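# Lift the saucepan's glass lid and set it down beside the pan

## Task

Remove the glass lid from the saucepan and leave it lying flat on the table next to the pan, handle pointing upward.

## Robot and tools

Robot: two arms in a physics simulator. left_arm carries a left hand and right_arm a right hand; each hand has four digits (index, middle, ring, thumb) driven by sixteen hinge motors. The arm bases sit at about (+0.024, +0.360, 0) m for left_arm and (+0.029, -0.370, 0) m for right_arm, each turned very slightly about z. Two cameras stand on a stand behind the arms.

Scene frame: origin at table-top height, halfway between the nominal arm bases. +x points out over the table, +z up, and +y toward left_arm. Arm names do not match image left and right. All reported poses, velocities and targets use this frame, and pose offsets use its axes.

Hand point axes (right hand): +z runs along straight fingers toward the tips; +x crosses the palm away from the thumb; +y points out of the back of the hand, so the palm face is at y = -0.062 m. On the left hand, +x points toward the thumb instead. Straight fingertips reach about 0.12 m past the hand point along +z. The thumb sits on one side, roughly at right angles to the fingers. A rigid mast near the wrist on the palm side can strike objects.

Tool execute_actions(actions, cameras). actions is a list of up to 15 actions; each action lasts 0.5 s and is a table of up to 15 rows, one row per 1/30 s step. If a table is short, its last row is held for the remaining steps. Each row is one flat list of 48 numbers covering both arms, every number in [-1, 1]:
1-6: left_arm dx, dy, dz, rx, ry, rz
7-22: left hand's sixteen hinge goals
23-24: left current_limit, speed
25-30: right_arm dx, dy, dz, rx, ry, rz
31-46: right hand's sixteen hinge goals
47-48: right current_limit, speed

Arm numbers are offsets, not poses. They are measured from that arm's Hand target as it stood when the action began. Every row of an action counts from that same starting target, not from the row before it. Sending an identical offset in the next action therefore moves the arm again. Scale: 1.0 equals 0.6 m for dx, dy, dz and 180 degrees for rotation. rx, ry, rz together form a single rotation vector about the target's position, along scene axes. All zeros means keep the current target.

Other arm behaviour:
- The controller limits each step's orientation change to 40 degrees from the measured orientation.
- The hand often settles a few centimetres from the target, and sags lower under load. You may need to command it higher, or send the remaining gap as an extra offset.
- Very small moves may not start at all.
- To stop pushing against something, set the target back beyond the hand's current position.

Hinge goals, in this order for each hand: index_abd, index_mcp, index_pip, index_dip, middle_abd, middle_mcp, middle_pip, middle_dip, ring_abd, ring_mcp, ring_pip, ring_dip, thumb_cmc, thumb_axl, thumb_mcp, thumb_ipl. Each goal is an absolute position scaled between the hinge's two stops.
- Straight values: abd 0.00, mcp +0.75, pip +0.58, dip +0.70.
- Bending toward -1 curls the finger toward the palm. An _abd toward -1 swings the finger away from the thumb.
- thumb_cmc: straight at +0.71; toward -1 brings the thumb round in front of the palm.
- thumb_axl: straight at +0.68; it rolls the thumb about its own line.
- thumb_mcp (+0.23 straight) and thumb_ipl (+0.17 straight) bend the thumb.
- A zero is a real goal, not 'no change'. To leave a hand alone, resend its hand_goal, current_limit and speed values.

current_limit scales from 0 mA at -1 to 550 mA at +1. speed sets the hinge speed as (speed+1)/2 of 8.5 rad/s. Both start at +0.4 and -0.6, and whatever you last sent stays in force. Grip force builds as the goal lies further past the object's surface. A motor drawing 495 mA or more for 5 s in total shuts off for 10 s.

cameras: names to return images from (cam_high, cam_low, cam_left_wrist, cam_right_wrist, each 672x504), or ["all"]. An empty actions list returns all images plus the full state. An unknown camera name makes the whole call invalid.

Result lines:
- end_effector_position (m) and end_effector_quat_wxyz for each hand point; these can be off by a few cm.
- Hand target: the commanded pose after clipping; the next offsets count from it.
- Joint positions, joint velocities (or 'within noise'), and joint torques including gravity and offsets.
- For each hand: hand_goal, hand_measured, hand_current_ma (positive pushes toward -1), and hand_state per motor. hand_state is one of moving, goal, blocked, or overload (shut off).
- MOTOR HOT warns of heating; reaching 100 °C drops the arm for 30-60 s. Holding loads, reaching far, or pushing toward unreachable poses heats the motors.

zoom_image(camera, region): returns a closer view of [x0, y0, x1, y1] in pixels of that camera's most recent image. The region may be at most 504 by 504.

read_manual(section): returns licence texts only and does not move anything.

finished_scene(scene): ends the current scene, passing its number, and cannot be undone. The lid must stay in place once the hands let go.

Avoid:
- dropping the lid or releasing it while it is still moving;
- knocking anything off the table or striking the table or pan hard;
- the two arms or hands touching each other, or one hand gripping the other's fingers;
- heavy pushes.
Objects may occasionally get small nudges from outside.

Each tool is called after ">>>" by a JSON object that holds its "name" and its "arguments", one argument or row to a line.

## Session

>>> {"name": "execute_actions", "arguments": {
  "actions": []
}}

Scene clock: 0.00 s.
left_arm: end_effector_position=(+0.1733, +0.7831, +0.2836) hand_goal=(+0.000, +0.754, +0.576, +0.696, +0.000, +0.754, +0.576, +0.696, +0.000, +0.754, +0.576, +0.696, +0.714, +0.678, +0.226, +0.168) hand_measured=(+0.000, +0.754, +0.576, +0.696, +0.000, +0.754, +0.576, +0.696, +0.000, +0.754, +0.576, +0.696, +0.714, +0.678, +0.226, +0.168) hand_current_ma=(+0, +0, +0, +0, +0, +0, +0, +0, +0, +0, +0, +0, +0, +0, +0, +0) hand_state=(goal, goal, goal, goal, goal, goal, goal, goal, goal, goal, goal, goal, goal, goal, goal, goal) hand_current_limit=0.40 hand_speed=-0.60 end_effector_quat_wxyz=(+0.102, +0.294, +0.746, +0.589) | right_arm: end_effector_position=(+0.1728, -0.5874, +0.1365) hand_goal=(+0.000, +0.754, +0.576, +0.696, +0.000, +0.754, +0.576, +0.696, +0.000, +0.754, +0.576, +0.696, +0.714, +0.678, +0.226, +0.168) hand_measured=(+0.000, +0.754, +0.576, +0.696, +0.000, +0.754, +0.576, +0.696, +0.000, +0.754, +0.576, +0.696, +0.714, +0.678, +0.226, +0.168) hand_current_ma=(+0, +0, +0, +0, +0, +0, +0, +0, +0, +0, +0, +0, +0, +0, +0, +0) hand_state=(goal, goal, goal, goal, goal, goal, goal, goal, goal, goal, goal, goal, goal, goal, goal, goal) hand_current_limit=0.40 hand_speed=-0.60 end_effector_quat_wxyz=(-0.123, +0.569, +0.800, -0.149)
Joint positions: left_arm=[1.348 1.005 0.406 0.294 0.325 0.305] | right_arm=[-0.992 1.006 0.786 -1.467 0.372 -1.332]
Joint velocities: within noise
Joint torques (N m): no reading
Heat: left arm: hottest shoulder 30 °C; right arm: hottest elbow 29 °C.
Hand target: left_arm +0.1741, +0.7873, +0.2945; +0.101, +0.294, +0.740, +0.597 | right_arm +0.1764, -0.5932, +0.1437; -0.115, +0.570, +0.799, -0.152

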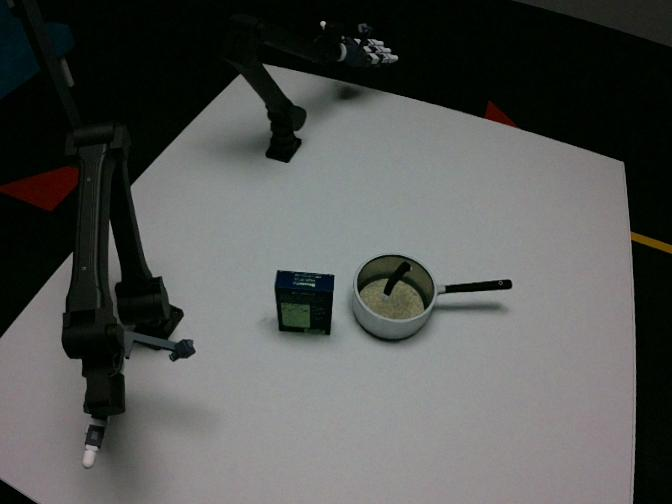

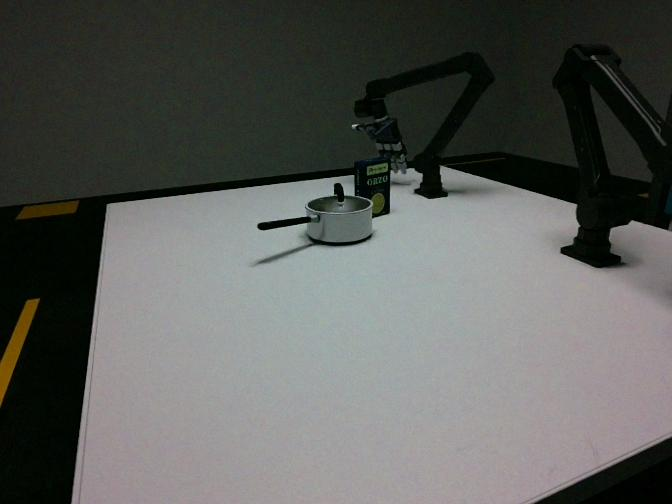

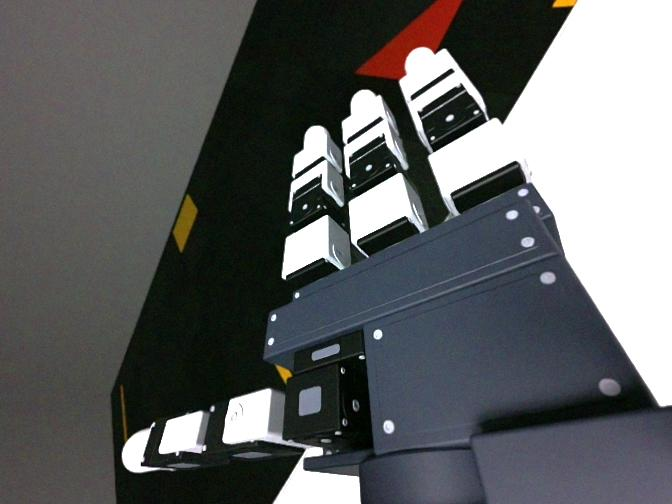

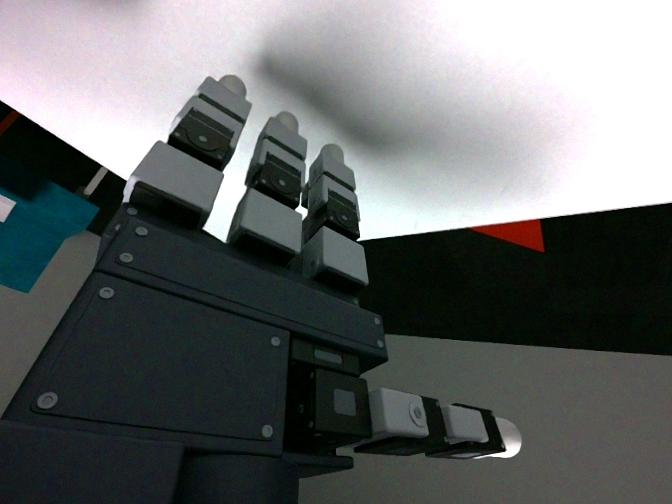

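>>> {"name": "zoom_image", "arguments": {
  "camera": "cam_high",
  "region": [330, 230, 530, 360]
}}

>>> {"name": "zoom_image", "arguments": {
  "camera": "cam_low",
  "region": [240, 140, 400, 260]
}}

Scaled by 2.520 from the camera's 672x504 image, which has a finer 960x720 frame.

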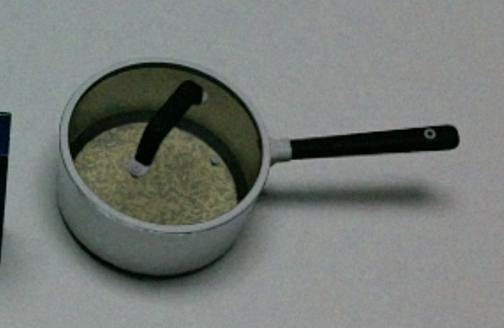

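Scaled by 3.150 from the camera's 672x504 image, which has a finer 960x720 frame.

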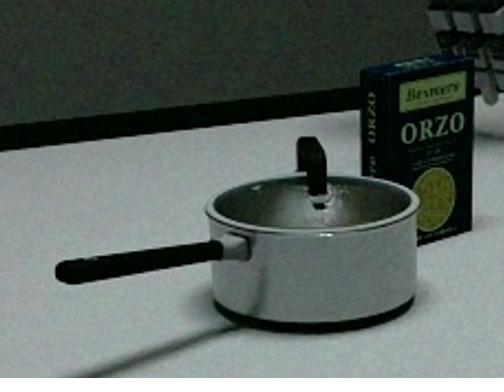

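>>> {"name": "zoom_image", "arguments": {
  "camera": "cam_high",
  "region": [370, 250, 430, 310]
}}

>>> {"name": "zoom_image", "arguments": {
  "camera": "cam_low",
  "region": [295, 170, 385, 250]
}}

Scaled by 8.400 from the camera's 672x504 image, which has a finer 960x720 frame.

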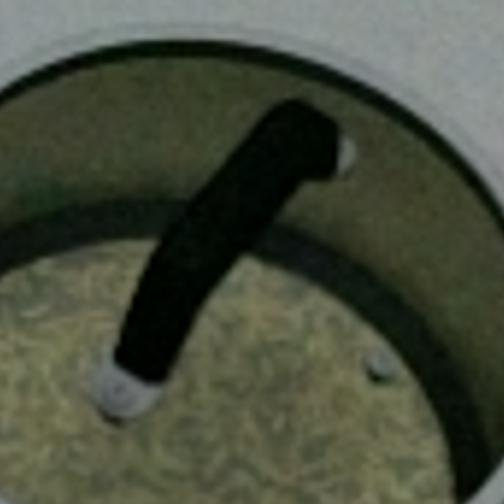

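Scaled by 5.600 from the camera's 672x504 image, which has a finer 960x720 frame.

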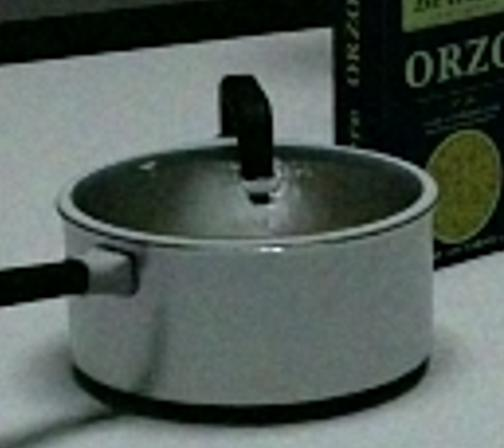

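>>> {"name": "execute_actions", "arguments": {
  "actions": [
    [[0,0,0,0,0,0,0,0.754,0.576,0.696,0,0.754,0.576,0.696,0,0.754,0.576,0.696,0.714,0.678,0.226,0.168,0.4,-0.6,0.073,-0.012,0.127,-0.0418,0.0072,0.1075,0,0.754,0.576,0.696,0,0.754,0.576,0.696,0,0.754,0.576,0.696,0.714,0.678,0.226,0.168,0.4,-0.6]],
    [[0,0,0,0,0,0,0,0.754,0.576,0.696,0,0.754,0.576,0.696,0,0.754,0.576,0.696,0.714,0.678,0.226,0.168,0.4,-0.6,0.117,0.05,0.117,-0.0418,0.0072,0.1075,-0.1,0.09,-0.095,0.029,0.1,0.09,-0.095,0.029,0,0.754,0.576,0.696,-0.657,0.677,0.12,0.168,0.4,-0.6]],
    [[0,0,0,0,0,0,0,0.754,0.576,0.696,0,0.754,0.576,0.696,0,0.754,0.576,0.696,0.714,0.678,0.226,0.168,0.4,-0.6,0.133,0.117,0.1,-0.0418,0.0072,0.1075,-0.1,0.09,-0.095,0.029,0.1,0.09,-0.095,0.029,0,0.754,0.576,0.696,-0.657,0.677,0.12,0.168,0.4,-0.6]]
  ],
  "cameras": ["cam_high","cam_low"]
}}

Scene clock: 34.33 s.
left_arm: end_effector_position=(+0.1733, +0.7831, +0.2836) hand_goal=(+0.000, +0.754, +0.576, +0.696, +0.000, +0.754, +0.576, +0.696, +0.000, +0.754, +0.576, +0.696, +0.714, +0.678, +0.226, +0.168) hand_measured=(+0.000, +0.760, +0.576, +0.696, +0.000, +0.760, +0.576, +0.696, +0.000, +0.760, +0.576, +0.696, +0.720, +0.678, +0.226, +0.168) hand_current_ma=(+0, +7, +0, +0, +0, +7, +0, +0, +0, +8, +0, +0, +8, +0, +0, +0) hand_state=(goal, goal, goal, goal, goal, goal, goal, goal, goal, goal, goal, goal, goal, goal, goal, goal) hand_current_limit=0.40 hand_speed=-0.60 end_effector_quat_wxyz=(+0.102, +0.294, +0.746, +0.589) | right_arm: end_effector_position=(+0.3607, -0.5025, +0.3313) hand_goal=(-0.100, +0.090, -0.094, +0.030, +0.100, +0.090, -0.094, +0.030, +0.000, +0.754, +0.576, +0.696, -0.656, +0.678, +0.120, +0.168) hand_measured=(-0.098, +0.092, -0.088, +0.034, +0.096, +0.092, -0.088, +0.034, +0.000, +0.748, +0.576, +0.696, -0.654, +0.678, +0.116, +0.168) hand_current_ma=(+0, +0, +2, +0, +0, +0, +1, +1, +0, -2, +0, +0, +0, +0, -1, +0) hand_state=(goal, goal, goal, goal, goal, goal, goal, goal, goal, goal, goal, goal, goal, goal, goal, goal) hand_current_limit=0.40 hand_speed=-0.60 end_effector_quat_wxyz=(+0.040, +0.117, +0.928, -0.352)
Joint positions: left_arm=[1.348 1.005 0.406 0.294 0.325 0.305] | right_arm=[-0.224 1.105 1.331 -1.591 0.699 -1.647]
Joint torques (N m): left_arm=[-0.26 -1.61 9.5 2.7 0.13 0.14] | right_arm=[2.96 -5.54 14.34 -0.16 0.66 -0.07]
Heat: left arm: hottest shoulder 30 °C; right arm: hottest elbow 31 °C.
Hand target: left_arm +0.1741, +0.7873, +0.2945; +0.101, +0.294, +0.740, +0.597 | right_arm +0.3704, -0.5003, +0.3501; +0.056, +0.120, +0.926, -0.354
Off the commanded pose: left_arm 0.012 m, 1 deg | right_arm 0.021 m, 2 deg.
Images, in order (width x height): cam_high 672x504, cam_low 672x504.

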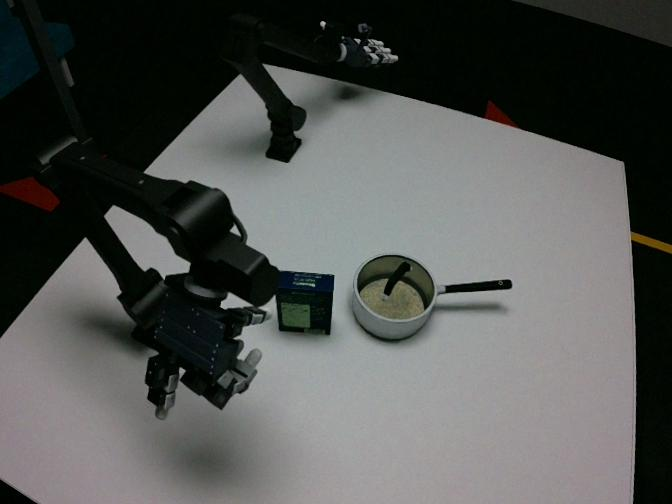

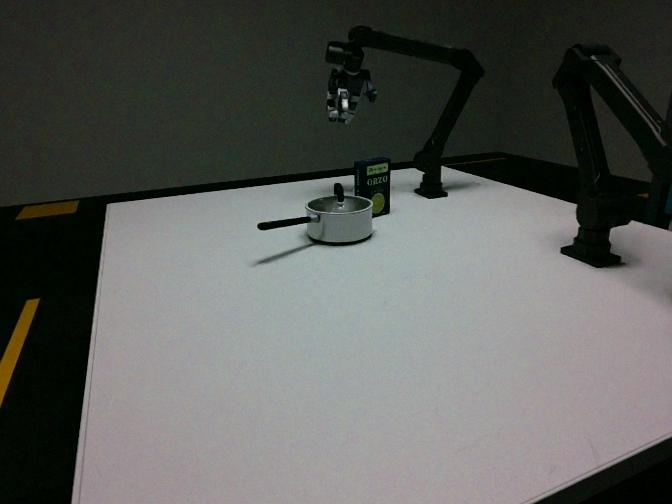

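>>> {"name": "execute_actions", "arguments": {
  "actions": [
    [[0,0,0,0,0,0,0,0.754,0.576,0.696,0,0.754,0.576,0.696,0,0.754,0.576,0.696,0.714,0.678,0.226,0.168,0.4,-0.6,0.117,0.15,0.07,-0.0418,0.0072,0.1075,-0.1,0.09,-0.095,0.029,0.1,0.09,-0.095,0.029,0,0.754,0.576,0.696,-0.657,0.677,0.12,0.168,0.4,-0.6]],
    [[0,0,0,0,0,0,0,0.754,0.576,0.696,0,0.754,0.576,0.696,0,0.754,0.576,0.696,0.714,0.678,0.226,0.168,0.4,-0.6,0.1,0.15,0,-0.0418,0.0072,0.1075,-0.1,0.09,-0.095,0.029,0.1,0.09,-0.095,0.029,0,0.754,0.576,0.696,-0.657,0.677,0.12,0.168,0.4,-0.6]],
    [[0,0,0,0,0,0,0,0.754,0.576,0.696,0,0.754,0.576,0.696,0,0.754,0.576,0.696,0.714,0.678,0.226,0.168,0.4,-0.6,0.083,0.15,0,-0.0418,0.0072,0.1075,-0.1,0.09,-0.095,0.029,0.1,0.09,-0.095,0.029,0,0.754,0.576,0.696,-0.657,0.677,0.12,0.168,0.4,-0.6]]
  ],
  "cameras": ["cam_high","cam_low"]
}}

Scene clock: 37.93 s.
left_arm: end_effector_position=(+0.1733, +0.7831, +0.2836) hand_goal=(+0.000, +0.754, +0.576, +0.696, +0.000, +0.754, +0.576, +0.696, +0.000, +0.754, +0.576, +0.696, +0.714, +0.678, +0.226, +0.168) hand_measured=(+0.000, +0.760, +0.576, +0.696, +0.000, +0.760, +0.576, +0.696, +0.000, +0.760, +0.576, +0.696, +0.720, +0.678, +0.226, +0.168) hand_current_ma=(+0, +7, +0, +0, +0, +7, +0, +0, +0, +8, +0, +0, +8, +0, +0, +0) hand_state=(goal, goal, goal, goal, goal, goal, goal, goal, goal, goal, goal, goal, goal, goal, goal, goal) hand_current_limit=0.40 hand_speed=-0.60 end_effector_quat_wxyz=(+0.102, +0.294, +0.746, +0.589) | right_arm: end_effector_position=(+0.5426, -0.2262, +0.3761) hand_goal=(-0.100, +0.090, -0.094, +0.030, +0.100, +0.090, -0.094, +0.030, +0.000, +0.754, +0.576, +0.696, -0.656, +0.678, +0.120, +0.168) hand_measured=(-0.098, +0.090, -0.088, +0.034, +0.098, +0.090, -0.090, +0.034, +0.000, +0.746, +0.576, +0.696, -0.656, +0.678, +0.116, +0.168) hand_current_ma=(+0, +0, +1, +0, +0, +0, +1, +1, +0, -3, +0, +0, +0, +0, -1, +0) hand_state=(goal, goal, goal, goal, goal, goal, goal, goal, goal, goal, goal, goal, goal, goal, goal, goal) hand_current_limit=0.40 hand_speed=-0.60 end_effector_quat_wxyz=(+0.177, -0.316, +0.811, -0.460)
Joint positions: left_arm=[1.348 1.005 0.406 0.294 0.325 0.305] | right_arm=[0.479 1.523 1.77 -1.378 0.965 -2.095]
Joint torques (N m): left_arm=[-0.15 -1.67 9.51 2.67 0.14 0.12] | right_arm=[0.62 -12.81 14.46 0.27 0.85 -0.23]
Heat: left arm: hottest shoulder 30 °C; right arm: hottest elbow 32 °C.
Hand target: left_arm +0.1741, +0.7873, +0.2945; +0.101, +0.294, +0.740, +0.597 | right_arm +0.5503, -0.2303, +0.3922; +0.211, -0.366, +0.785, -0.453
Off the commanded pose: left_arm 0.012 m, 1 deg | right_arm 0.018 m, 8 deg.
joint sent to its limit (right arm) — joint 6 (wrist roll), lower limit. The joint targets are off in orientation, not in position.
Images, in order (width x height): cam_high 672x504, cam_low 672x504.

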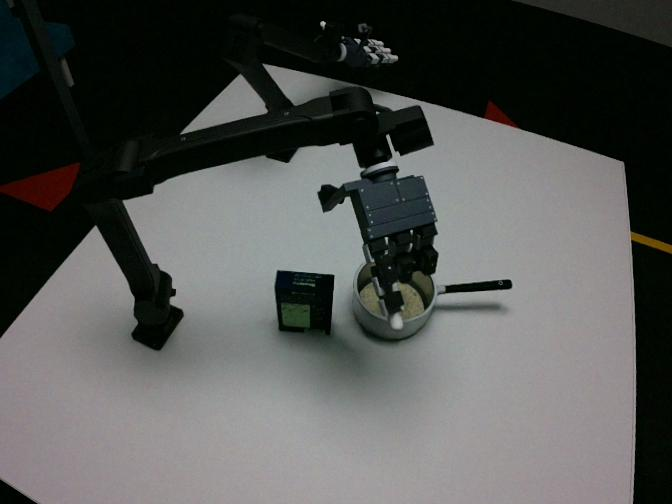

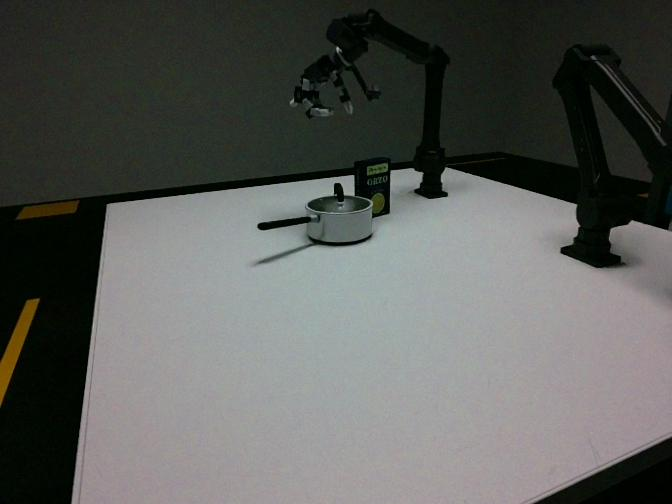

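>>> {"name": "execute_actions", "arguments": {
  "actions": [
    [[0,0,0,0,0,0,0,0.754,0.576,0.696,0,0.754,0.576,0.696,0,0.754,0.576,0.696,0.714,0.678,0.226,0.168,0.4,-0.6,0.035,0.1,-0.03,0,0,0,-0.1,0.09,-0.095,0.029,0.1,0.09,-0.095,0.029,0,0.754,0.576,0.696,-0.657,0.677,0.12,0.168,0.4,-0.6]],
    [[0,0,0,0,0,0,0,0.754,0.576,0.696,0,0.754,0.576,0.696,0,0.754,0.576,0.696,0.714,0.678,0.226,0.168,0.4,-0.6,0,0.08,-0.06,0,0,0,-0.1,0.09,-0.095,0.029,0.1,0.09,-0.095,0.029,0,0.754,0.576,0.696,-0.657,0.677,0.12,0.168,0.4,-0.6]]
  ],
  "cameras": ["all"]
}}

Scene clock: 40.00 s.
left_arm: end_effector_position=(+0.1733, +0.7831, +0.2836) hand_goal=(+0.000, +0.754, +0.576, +0.696, +0.000, +0.754, +0.576, +0.696, +0.000, +0.754, +0.576, +0.696, +0.714, +0.678, +0.226, +0.168) hand_measured=(+0.000, +0.760, +0.576, +0.696, +0.000, +0.760, +0.576, +0.696, +0.000, +0.760, +0.576, +0.696, +0.720, +0.678, +0.226, +0.168) hand_current_ma=(+0, +7, +0, +0, +0, +7, +0, +0, +0, +8, +0, +0, +8, +0, +0, +0) hand_state=(goal, goal, goal, goal, goal, goal, goal, goal, goal, goal, goal, goal, goal, goal, goal, goal) hand_current_limit=0.40 hand_speed=-0.60 end_effector_quat_wxyz=(+0.102, +0.294, +0.746, +0.589) | right_arm: end_effector_position=(+0.5620, -0.1298, +0.3397) hand_goal=(-0.100, +0.090, -0.094, +0.030, +0.100, +0.090, -0.094, +0.030, +0.000, +0.754, +0.576, +0.696, -0.656, +0.678, +0.120, +0.168) hand_measured=(-0.098, +0.090, -0.088, +0.034, +0.098, +0.090, -0.090, +0.034, +0.000, +0.746, +0.576, +0.696, -0.656, +0.678, +0.116, +0.168) hand_current_ma=(+0, +0, +1, +0, +0, +0, +1, +1, +0, -3, +0, +0, +0, +0, -1, +0) hand_state=(goal, goal, goal, goal, goal, goal, goal, goal, goal, goal, goal, goal, goal, goal, goal, goal) hand_current_limit=0.40 hand_speed=-0.60 end_effector_quat_wxyz=(+0.204, -0.371, +0.784, -0.454)
Joint positions: left_arm=[1.348 1.005 0.406 0.294 0.325 0.305] | right_arm=[0.619 1.651 1.824 -1.312 0.982 -2.097]
Joint torques (N m): left_arm=[-0.21 -1.55 9.47 2.69 0.15 0.11] | right_arm=[2.02 -14.33 12.11 1.13 0.9 -0.09]
Heat: left arm: hottest shoulder 30 °C; right arm: hottest elbow 32 °C.
Hand target: left_arm +0.1741, +0.7873, +0.2945; +0.101, +0.294, +0.740, +0.597 | right_arm +0.5713, -0.1224, +0.3382; +0.211, -0.366, +0.785, -0.453
Off the commanded pose: left_arm 0.012 m, 1 deg | right_arm 0.012 m, 1 deg.

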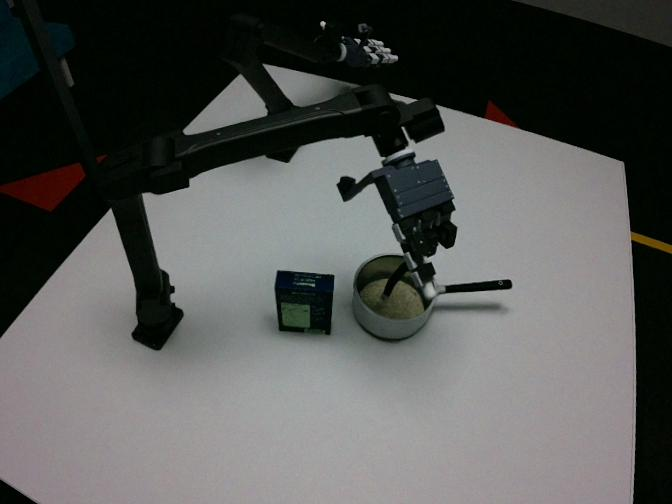

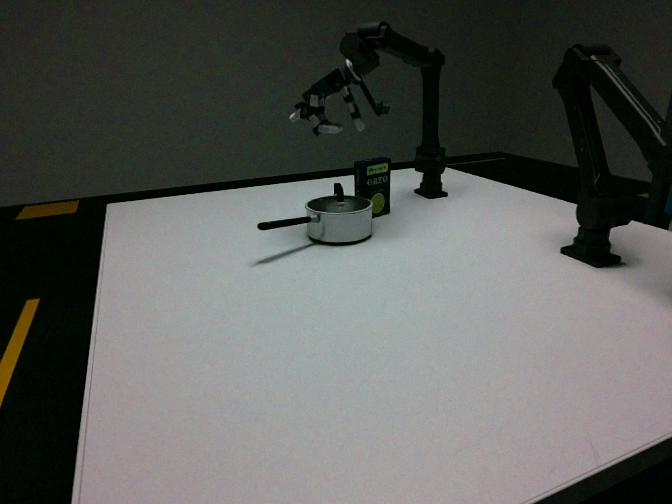

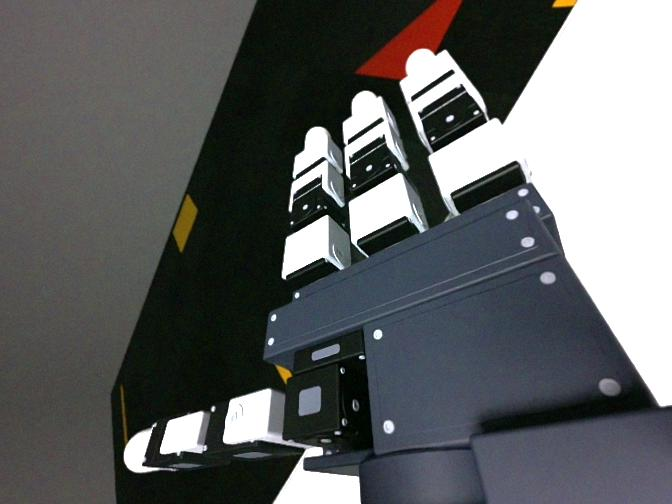

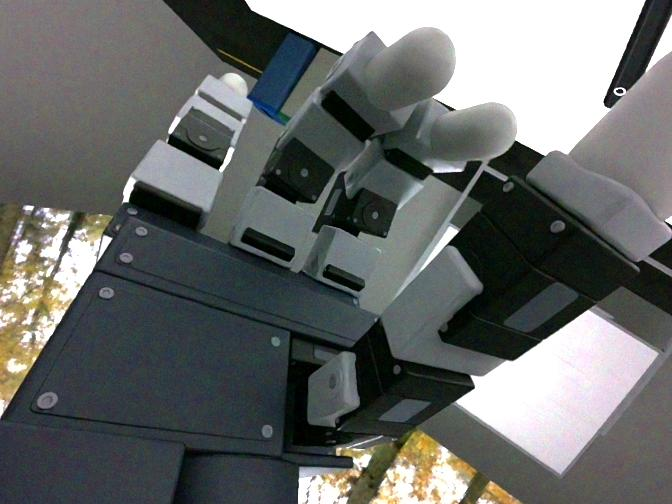

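>>> {"name": "zoom_image", "arguments": {
  "camera": "cam_high",
  "region": [330, 150, 530, 350]
}}

>>> {"name": "zoom_image", "arguments": {
  "camera": "cam_low",
  "region": [270, 80, 420, 250]
}}

>>> {"name": "zoom_image", "arguments": {
  "camera": "cam_right_wrist",
  "region": [332, 0, 672, 250]
}}

Scaled by 2.520 from the camera's 672x504 image, which has a finer 960x720 frame.

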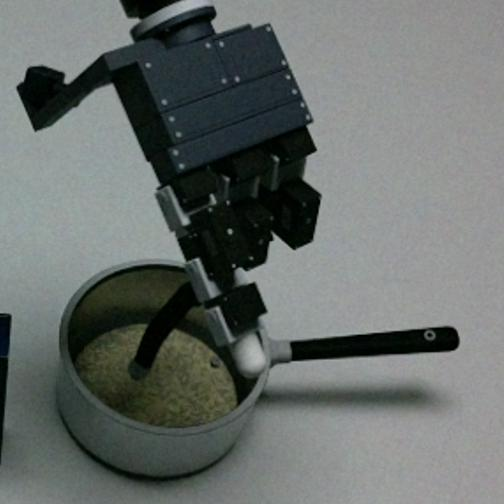

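Scaled by 2.965 from the camera's 672x504 image, which has a finer 960x720 frame.

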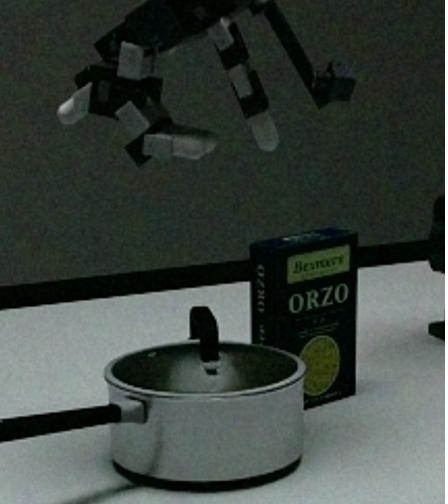

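Scaled by 1.482 from the camera's 672x504 image, which has a finer 960x720 frame.

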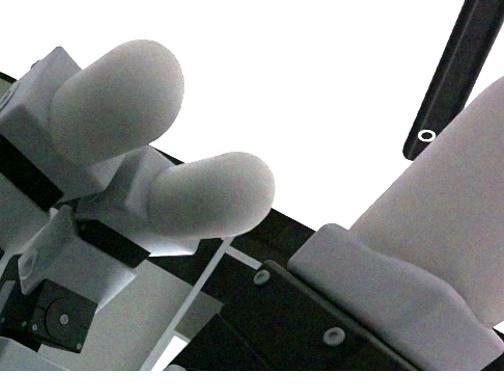

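>>> {"name": "execute_actions", "arguments": {
  "actions": [
    [[0,0,0,0,0,0,0,0.754,0.576,0.696,0,0.754,0.576,0.696,0,0.754,0.576,0.696,0.714,0.678,0.226,0.168,0.4,-0.6,0.035,-0.003,-0.147,0,0,0,-0.1,0.09,-0.095,0.029,0.1,0.09,-0.095,0.029,0,0.754,0.576,0.696,-0.657,0.677,0.12,0.168,0.4,-0.6]]
  ],
  "cameras": ["all"]
}}

>>> {"name": "zoom_image", "arguments": {
  "camera": "cam_high",
  "region": [330, 190, 490, 350]
}}

>>> {"name": "zoom_image", "arguments": {
  "camera": "cam_low",
  "region": [270, 100, 400, 250]
}}

>>> {"name": "zoom_image", "arguments": {
  "camera": "cam_right_wrist",
  "region": [332, 0, 672, 250]
}}

Scene clock: 48.20 s.
left_arm: end_effector_position=(+0.1733, +0.7831, +0.2836) hand_goal=(+0.000, +0.754, +0.576, +0.696, +0.000, +0.754, +0.576, +0.696, +0.000, +0.754, +0.576, +0.696, +0.714, +0.678, +0.226, +0.168) hand_measured=(+0.000, +0.760, +0.576, +0.696, +0.000, +0.760, +0.576, +0.696, +0.000, +0.760, +0.576, +0.696, +0.720, +0.678, +0.226, +0.168) hand_current_ma=(+0, +7, +0, +0, +0, +7, +0, +0, +0, +8, +0, +0, +8, +0, +0, +0) hand_state=(goal, goal, goal, goal, goal, goal, goal, goal, goal, goal, goal, goal, goal, goal, goal, goal) hand_current_limit=0.40 hand_speed=-0.60 end_effector_quat_wxyz=(+0.102, +0.294, +0.746, +0.589) | right_arm: end_effector_position=(+0.5840, -0.1166, +0.2492) hand_goal=(-0.100, +0.090, -0.094, +0.030, +0.100, +0.090, -0.094, +0.030, +0.000, +0.754, +0.576, +0.696, -0.656, +0.678, +0.120, +0.168) hand_measured=(-0.098, +0.090, -0.088, +0.034, +0.098, +0.090, -0.090, +0.034, +0.000, +0.746, +0.576, +0.696, -0.656, +0.678, +0.116, +0.168) hand_current_ma=(+0, +0, +1, +0, +0, +0, +1, +1, +0, -3, +0, +0, +0, +0, -1, +0) hand_state=(goal, goal, goal, goal, goal, goal, goal, goal, goal, goal, goal, goal, goal, goal, goal, goal) hand_current_limit=0.40 hand_speed=-0.60 end_effector_quat_wxyz=(+0.208, -0.368, +0.786, -0.452)
Joint positions: left_arm=[1.348 1.005 0.406 0.294 0.325 0.305] | right_arm=[0.615 1.7 1.647 -1.075 0.977 -2.098]
Joint torques (N m): left_arm=[-0.15 -1.55 9.44 2.7 0.14 0.13] | right_arm=[0.15 -16.26 10.95 1.16 0.86 -0.26]
Heat: left arm: hottest shoulder 30 °C; right arm: hottest elbow 33 °C.
Hand target: left_arm +0.1741, +0.7873, +0.2945; +0.101, +0.294, +0.740, +0.597 | right_arm +0.5923, -0.1241, +0.2498; +0.211, -0.366, +0.785, -0.453
Off the commanded pose: left_arm 0.012 m, 1 deg | right_arm 0.011 m, 0 deg.
joint sent to its limit (right arm) — joint 6 (wrist roll), lower limit. The joint targets still meet the commanded pose.

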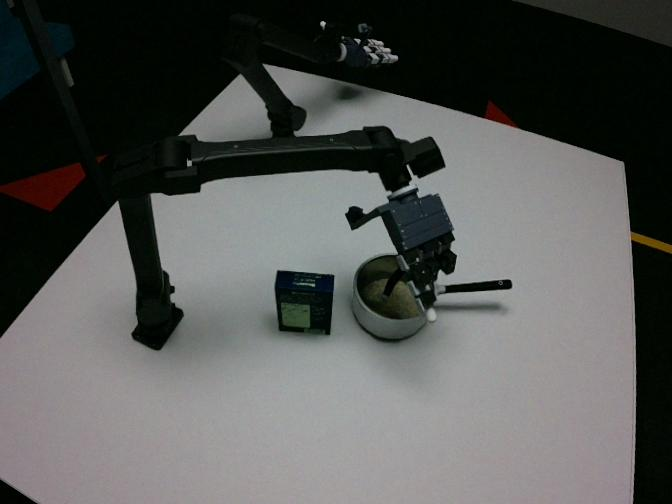

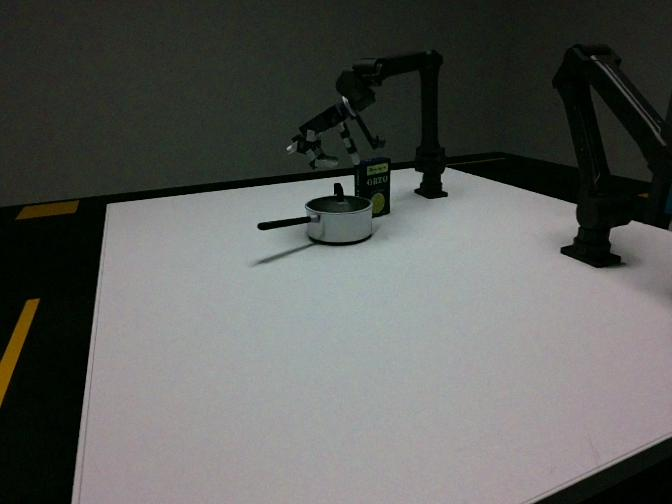

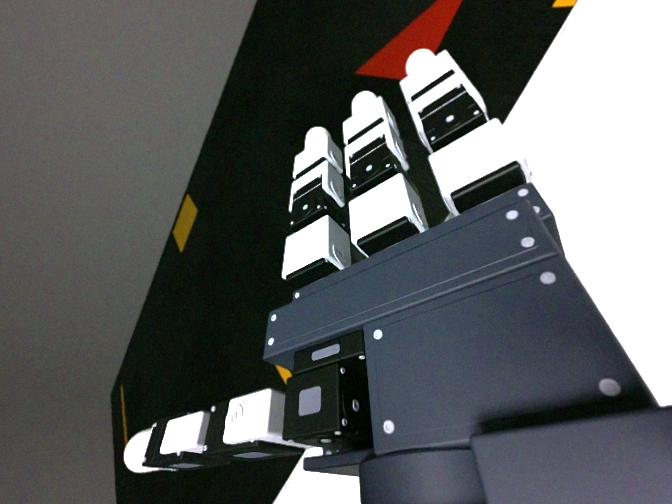

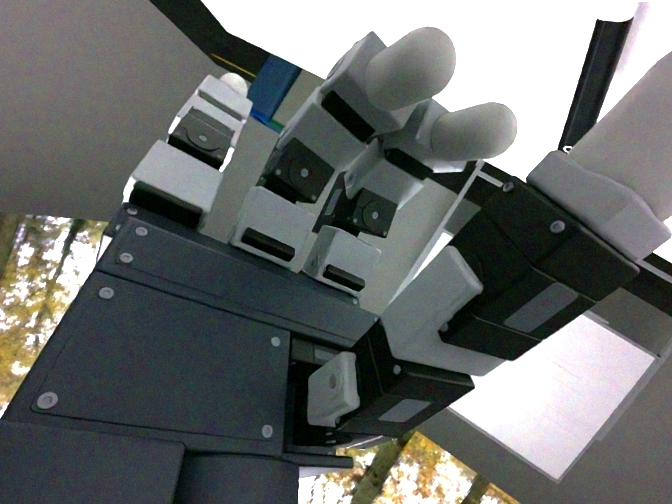

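Scaled by 3.150 from the camera's 672x504 image, which has a finer 960x720 frame.

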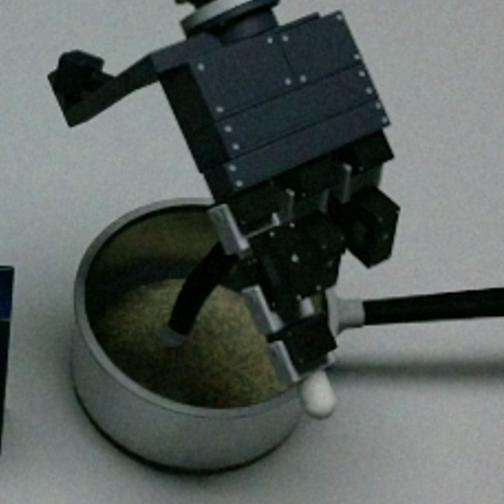

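Scaled by 3.360 from the camera's 672x504 image, which has a finer 960x720 frame.

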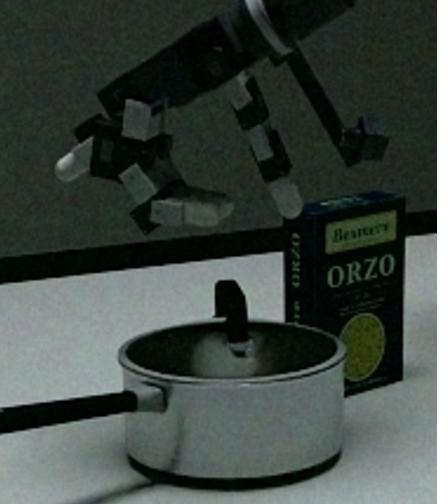

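Scaled by 1.482 from the camera's 672x504 image, which has a finer 960x720 frame.

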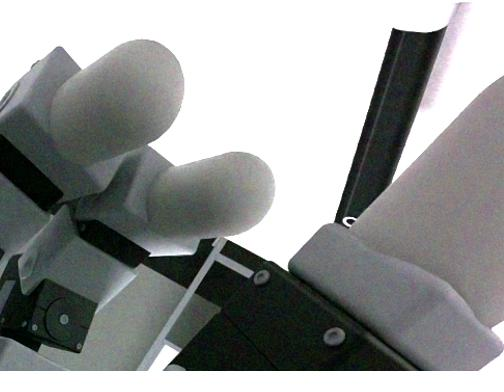

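>>> {"name": "execute_actions", "arguments": {
  "actions": [
    [[0,0,0,0,0,0,0,0.754,0.576,0.696,0,0.754,0.576,0.696,0,0.754,0.576,0.696,0.714,0.678,0.226,0.168,0.4,-0.6,0.033,-0.037,-0.083,0,0,0,-0.1,0.09,-0.095,0.029,0.1,0.09,-0.095,0.029,0,0.754,0.576,0.696,-0.657,0.677,0.12,0.168,0.4,-0.6]]
  ],
  "cameras": ["all"]
}}

>>> {"name": "zoom_image", "arguments": {
  "camera": "cam_high",
  "region": [330, 190, 490, 350]
}}

>>> {"name": "zoom_image", "arguments": {
  "camera": "cam_low",
  "region": [270, 100, 400, 250]
}}

>>> {"name": "zoom_image", "arguments": {
  "camera": "cam_right_wrist",
  "region": [332, 0, 672, 250]
}}

Scene clock: 52.50 s.
left_arm: end_effector_position=(+0.1733, +0.7831, +0.2836) hand_goal=(+0.000, +0.754, +0.576, +0.696, +0.000, +0.754, +0.576, +0.696, +0.000, +0.754, +0.576, +0.696, +0.714, +0.678, +0.226, +0.168) hand_measured=(+0.000, +0.760, +0.576, +0.696, +0.000, +0.760, +0.576, +0.696, +0.000, +0.760, +0.576, +0.696, +0.720, +0.678, +0.226, +0.168) hand_current_ma=(+0, +7, +0, +0, +0, +7, +0, +0, +0, +8, +0, +0, +8, +0, +0, +0) hand_state=(goal, goal, goal, goal, goal, goal, goal, goal, goal, goal, goal, goal, goal, goal, goal, goal) hand_current_limit=0.40 hand_speed=-0.60 end_effector_quat_wxyz=(+0.102, +0.294, +0.746, +0.589) | right_arm: end_effector_position=(+0.6073, -0.1451, +0.2121) hand_goal=(-0.100, +0.090, -0.094, +0.030, +0.100, +0.090, -0.094, +0.030, +0.000, +0.754, +0.576, +0.696, -0.656, +0.678, +0.120, +0.168) hand_measured=(-0.098, +0.090, -0.088, +0.034, +0.098, +0.090, -0.090, +0.034, +0.000, +0.746, +0.576, +0.696, -0.656, +0.678, +0.116, +0.168) hand_current_ma=(+0, +0, +1, +0, +0, +0, +1, +1, +0, -3, +0, +0, +0, +0, -1, +0) hand_state=(goal, goal, goal, goal, goal, goal, goal, goal, goal, goal, goal, goal, goal, goal, goal, goal) hand_current_limit=0.40 hand_speed=-0.60 end_effector_quat_wxyz=(+0.204, -0.340, +0.799, -0.453)
Joint positions: left_arm=[1.348 1.005 0.406 0.294 0.325 0.305] | right_arm=[0.553 1.724 1.579 -0.959 0.969 -2.098]
Joint torques (N m): left_arm=[-0.15 -1.61 9.5 2.73 0.14 0.13] | right_arm=[0.85 -16.09 10.3 1.24 0.75 -0.24]
Heat: left arm: hottest shoulder 30 °C; right arm: hottest elbow 33 °C.
Hand target: left_arm +0.1741, +0.7873, +0.2945; +0.101, +0.294, +0.740, +0.597 | right_arm +0.6120, -0.1462, +0.2000; +0.211, -0.366, +0.785, -0.453
Off the commanded pose: left_arm 0.012 m, 1 deg | right_arm 0.013 m, 3 deg.
joint sent to its limit (right arm) — joint 6 (wrist roll), lower limit. The joint targets are off in orientation, not in position.

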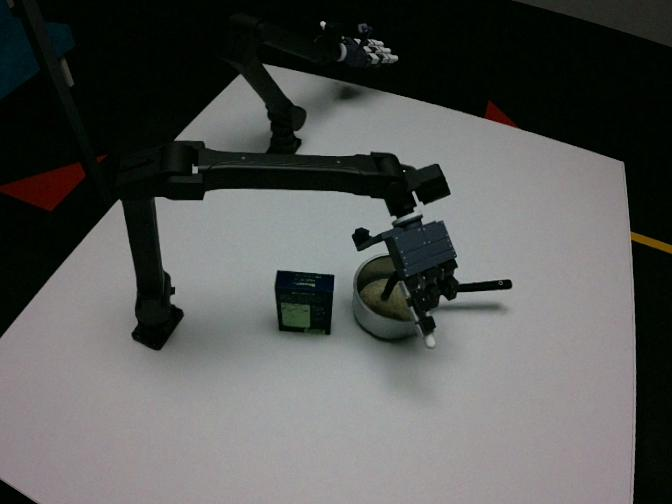

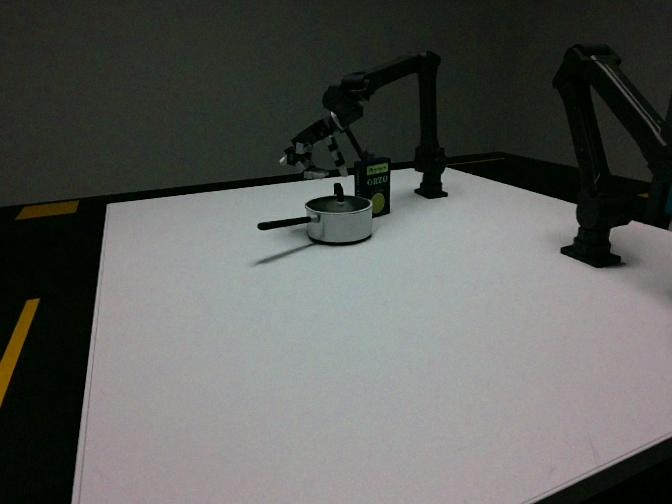

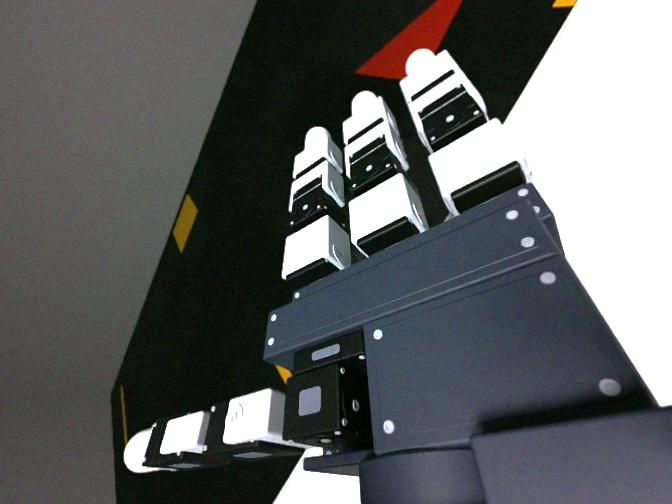

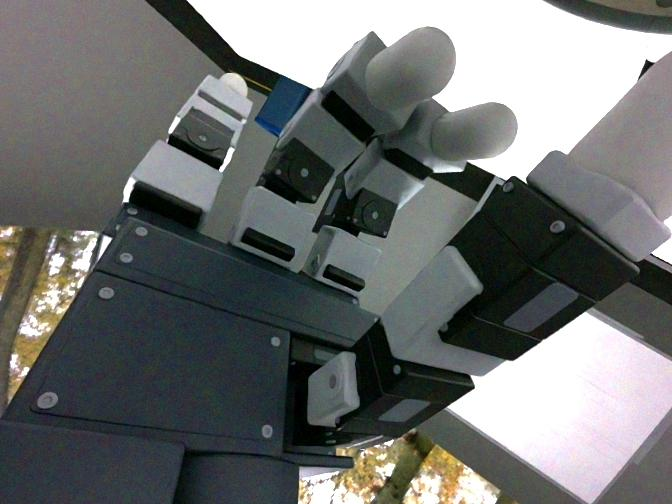

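Scaled by 3.150 from the camera's 672x504 image, which has a finer 960x720 frame.

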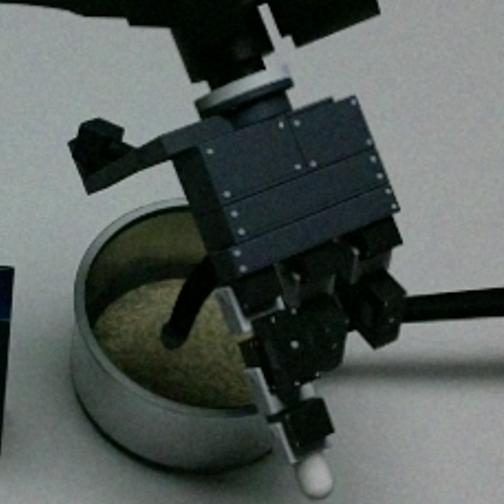

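Scaled by 3.360 from the camera's 672x504 image, which has a finer 960x720 frame.

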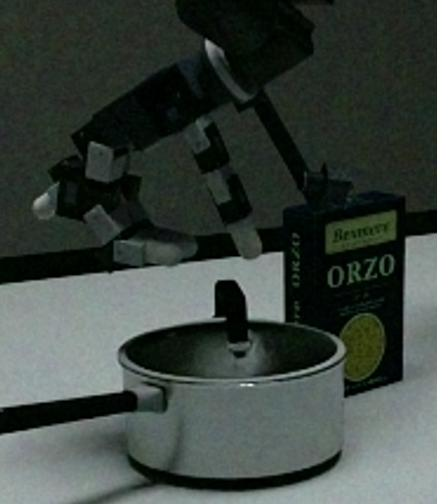

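Scaled by 1.482 from the camera's 672x504 image, which has a finer 960x720 frame.

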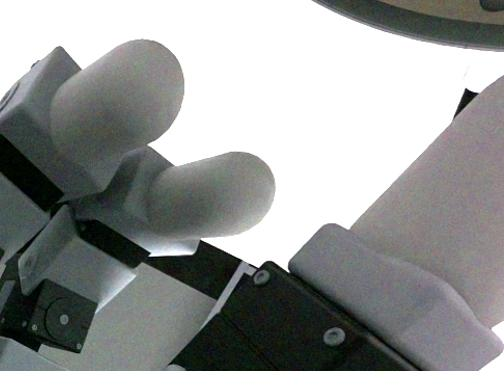

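>>> {"name": "execute_actions", "arguments": {
  "actions": [
    [[0,0,0,0,0,0,0,0.754,0.576,0.696,0,0.754,0.576,0.696,0,0.754,0.576,0.696,0.714,0.678,0.226,0.168,0.4,-0.6,-0.01,0.018,-0.048,0,0,0,-0.1,0.09,-0.095,0.029,0.1,0.09,-0.095,0.029,0,0.754,0.576,0.696,-0.657,0.677,0.12,0.168,0.4,-0.6]]
  ],
  "cameras": ["all"]
}}

>>> {"name": "zoom_image", "arguments": {
  "camera": "cam_high",
  "region": [330, 190, 490, 350]
}}

>>> {"name": "zoom_image", "arguments": {
  "camera": "cam_low",
  "region": [270, 120, 400, 250]
}}

>>> {"name": "zoom_image", "arguments": {
  "camera": "cam_right_wrist",
  "region": [332, 0, 672, 250]
}}

Scene clock: 60.63 s.
left_arm: end_effector_position=(+0.1733, +0.7831, +0.2836) hand_goal=(+0.000, +0.754, +0.576, +0.696, +0.000, +0.754, +0.576, +0.696, +0.000, +0.754, +0.576, +0.696, +0.714, +0.678, +0.226, +0.168) hand_measured=(+0.000, +0.760, +0.576, +0.696, +0.000, +0.760, +0.576, +0.696, +0.000, +0.760, +0.576, +0.696, +0.720, +0.678, +0.226, +0.168) hand_current_ma=(+0, +7, +0, +0, +0, +7, +0, +0, +0, +8, +0, +0, +8, +0, +0, +0) hand_state=(goal, goal, goal, goal, goal, goal, goal, goal, goal, goal, goal, goal, goal, goal, goal, goal) hand_current_limit=0.40 hand_speed=-0.60 end_effector_quat_wxyz=(+0.102, +0.294, +0.746, +0.589) | right_arm: end_effector_position=(+0.6072, -0.1453, +0.1849) hand_goal=(-0.100, +0.090, -0.094, +0.030, +0.100, +0.090, -0.094, +0.030, +0.000, +0.754, +0.576, +0.696, -0.656, +0.678, +0.120, +0.168) hand_measured=(-0.098, +0.090, -0.088, +0.034, +0.098, +0.090, -0.090, +0.034, +0.000, +0.746, +0.576, +0.696, -0.656, +0.678, +0.116, +0.168) hand_current_ma=(+0, +0, +1, +0, +0, +0, +1, +1, +0, -3, +0, +0, +0, +0, -1, +0) hand_state=(goal, goal, goal, goal, goal, goal, goal, goal, goal, goal, goal, goal, goal, goal, goal, goal) hand_current_limit=0.40 hand_speed=-0.60 end_effector_quat_wxyz=(+0.205, -0.339, +0.799, -0.453)
Joint positions: left_arm=[1.348 1.005 0.406 0.294 0.325 0.305] | right_arm=[0.553 1.735 1.519 -0.886 0.969 -2.098]
Joint torques (N m): left_arm=[-0.38 -1.61 9.52 2.74 0.14 0.13] | right_arm=[3.02 -16.03 9.92 1.13 0.91 -0.23]
Heat: left arm: hottest shoulder 30 °C; right arm: hottest elbow 34 °C.
Hand target: left_arm +0.1741, +0.7873, +0.2945; +0.101, +0.294, +0.740, +0.597 | right_arm +0.6060, -0.1354, +0.1712; +0.211, -0.366, +0.785, -0.453
Off the commanded pose: left_arm 0.012 m, 1 deg | right_arm 0.017 m, 4 deg.
joint sent to its limit (right arm) — joint 6 (wrist roll), lower limit. The joint targets still meet the commanded pose.

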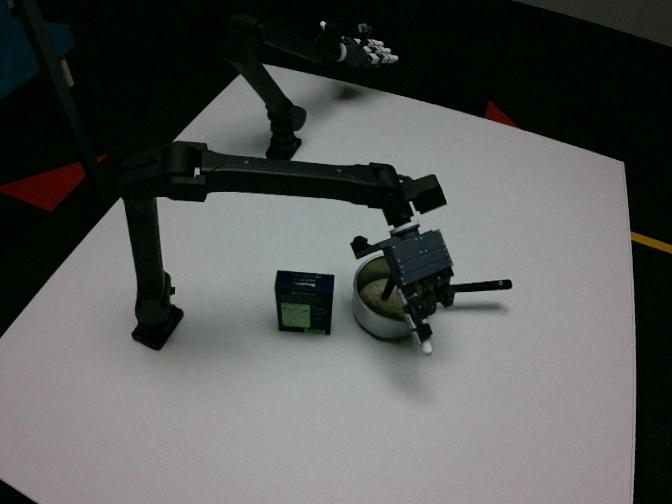

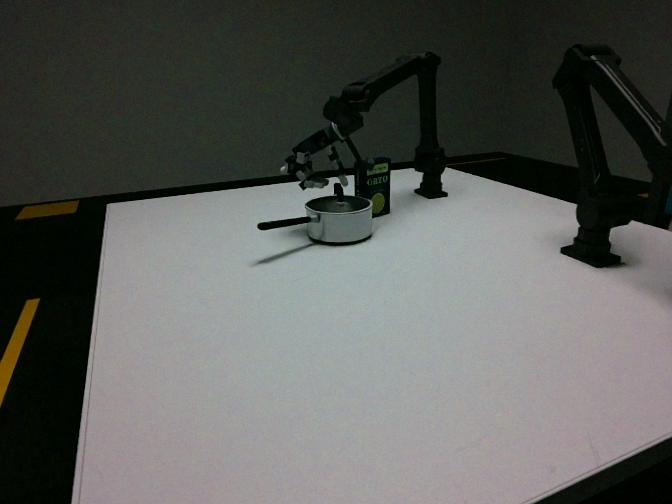

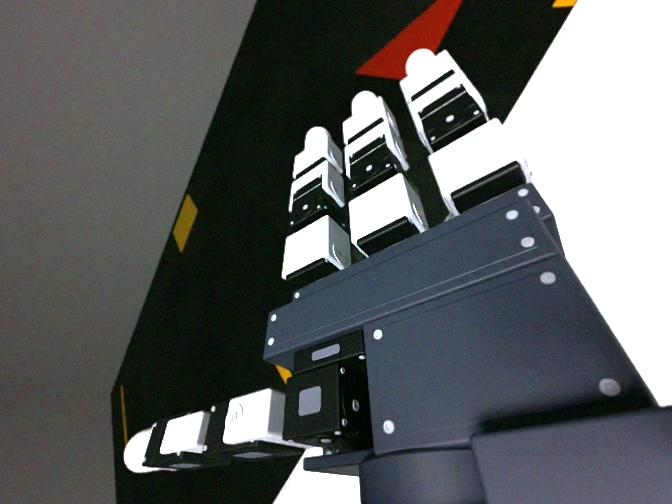

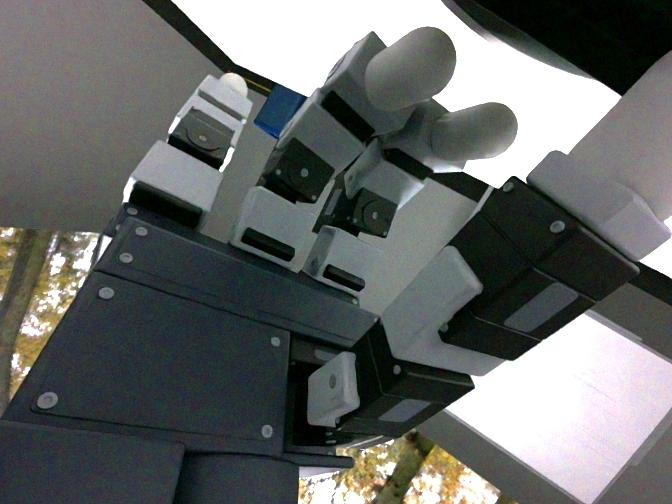

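Scaled by 3.150 from the camera's 672x504 image, which has a finer 960x720 frame.

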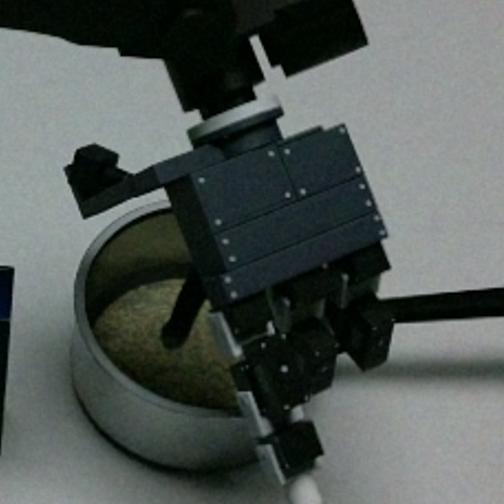

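Scaled by 3.877 from the camera's 672x504 image, which has a finer 960x720 frame.

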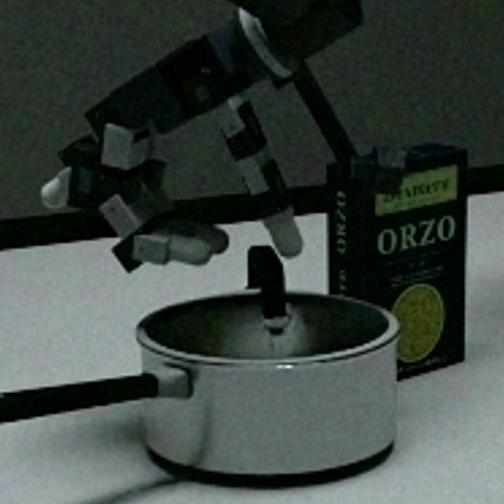

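Scaled by 1.482 from the camera's 672x504 image, which has a finer 960x720 frame.

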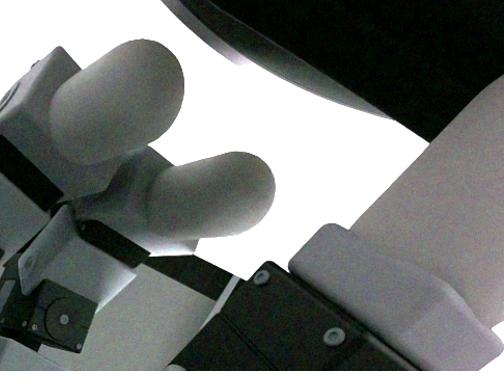

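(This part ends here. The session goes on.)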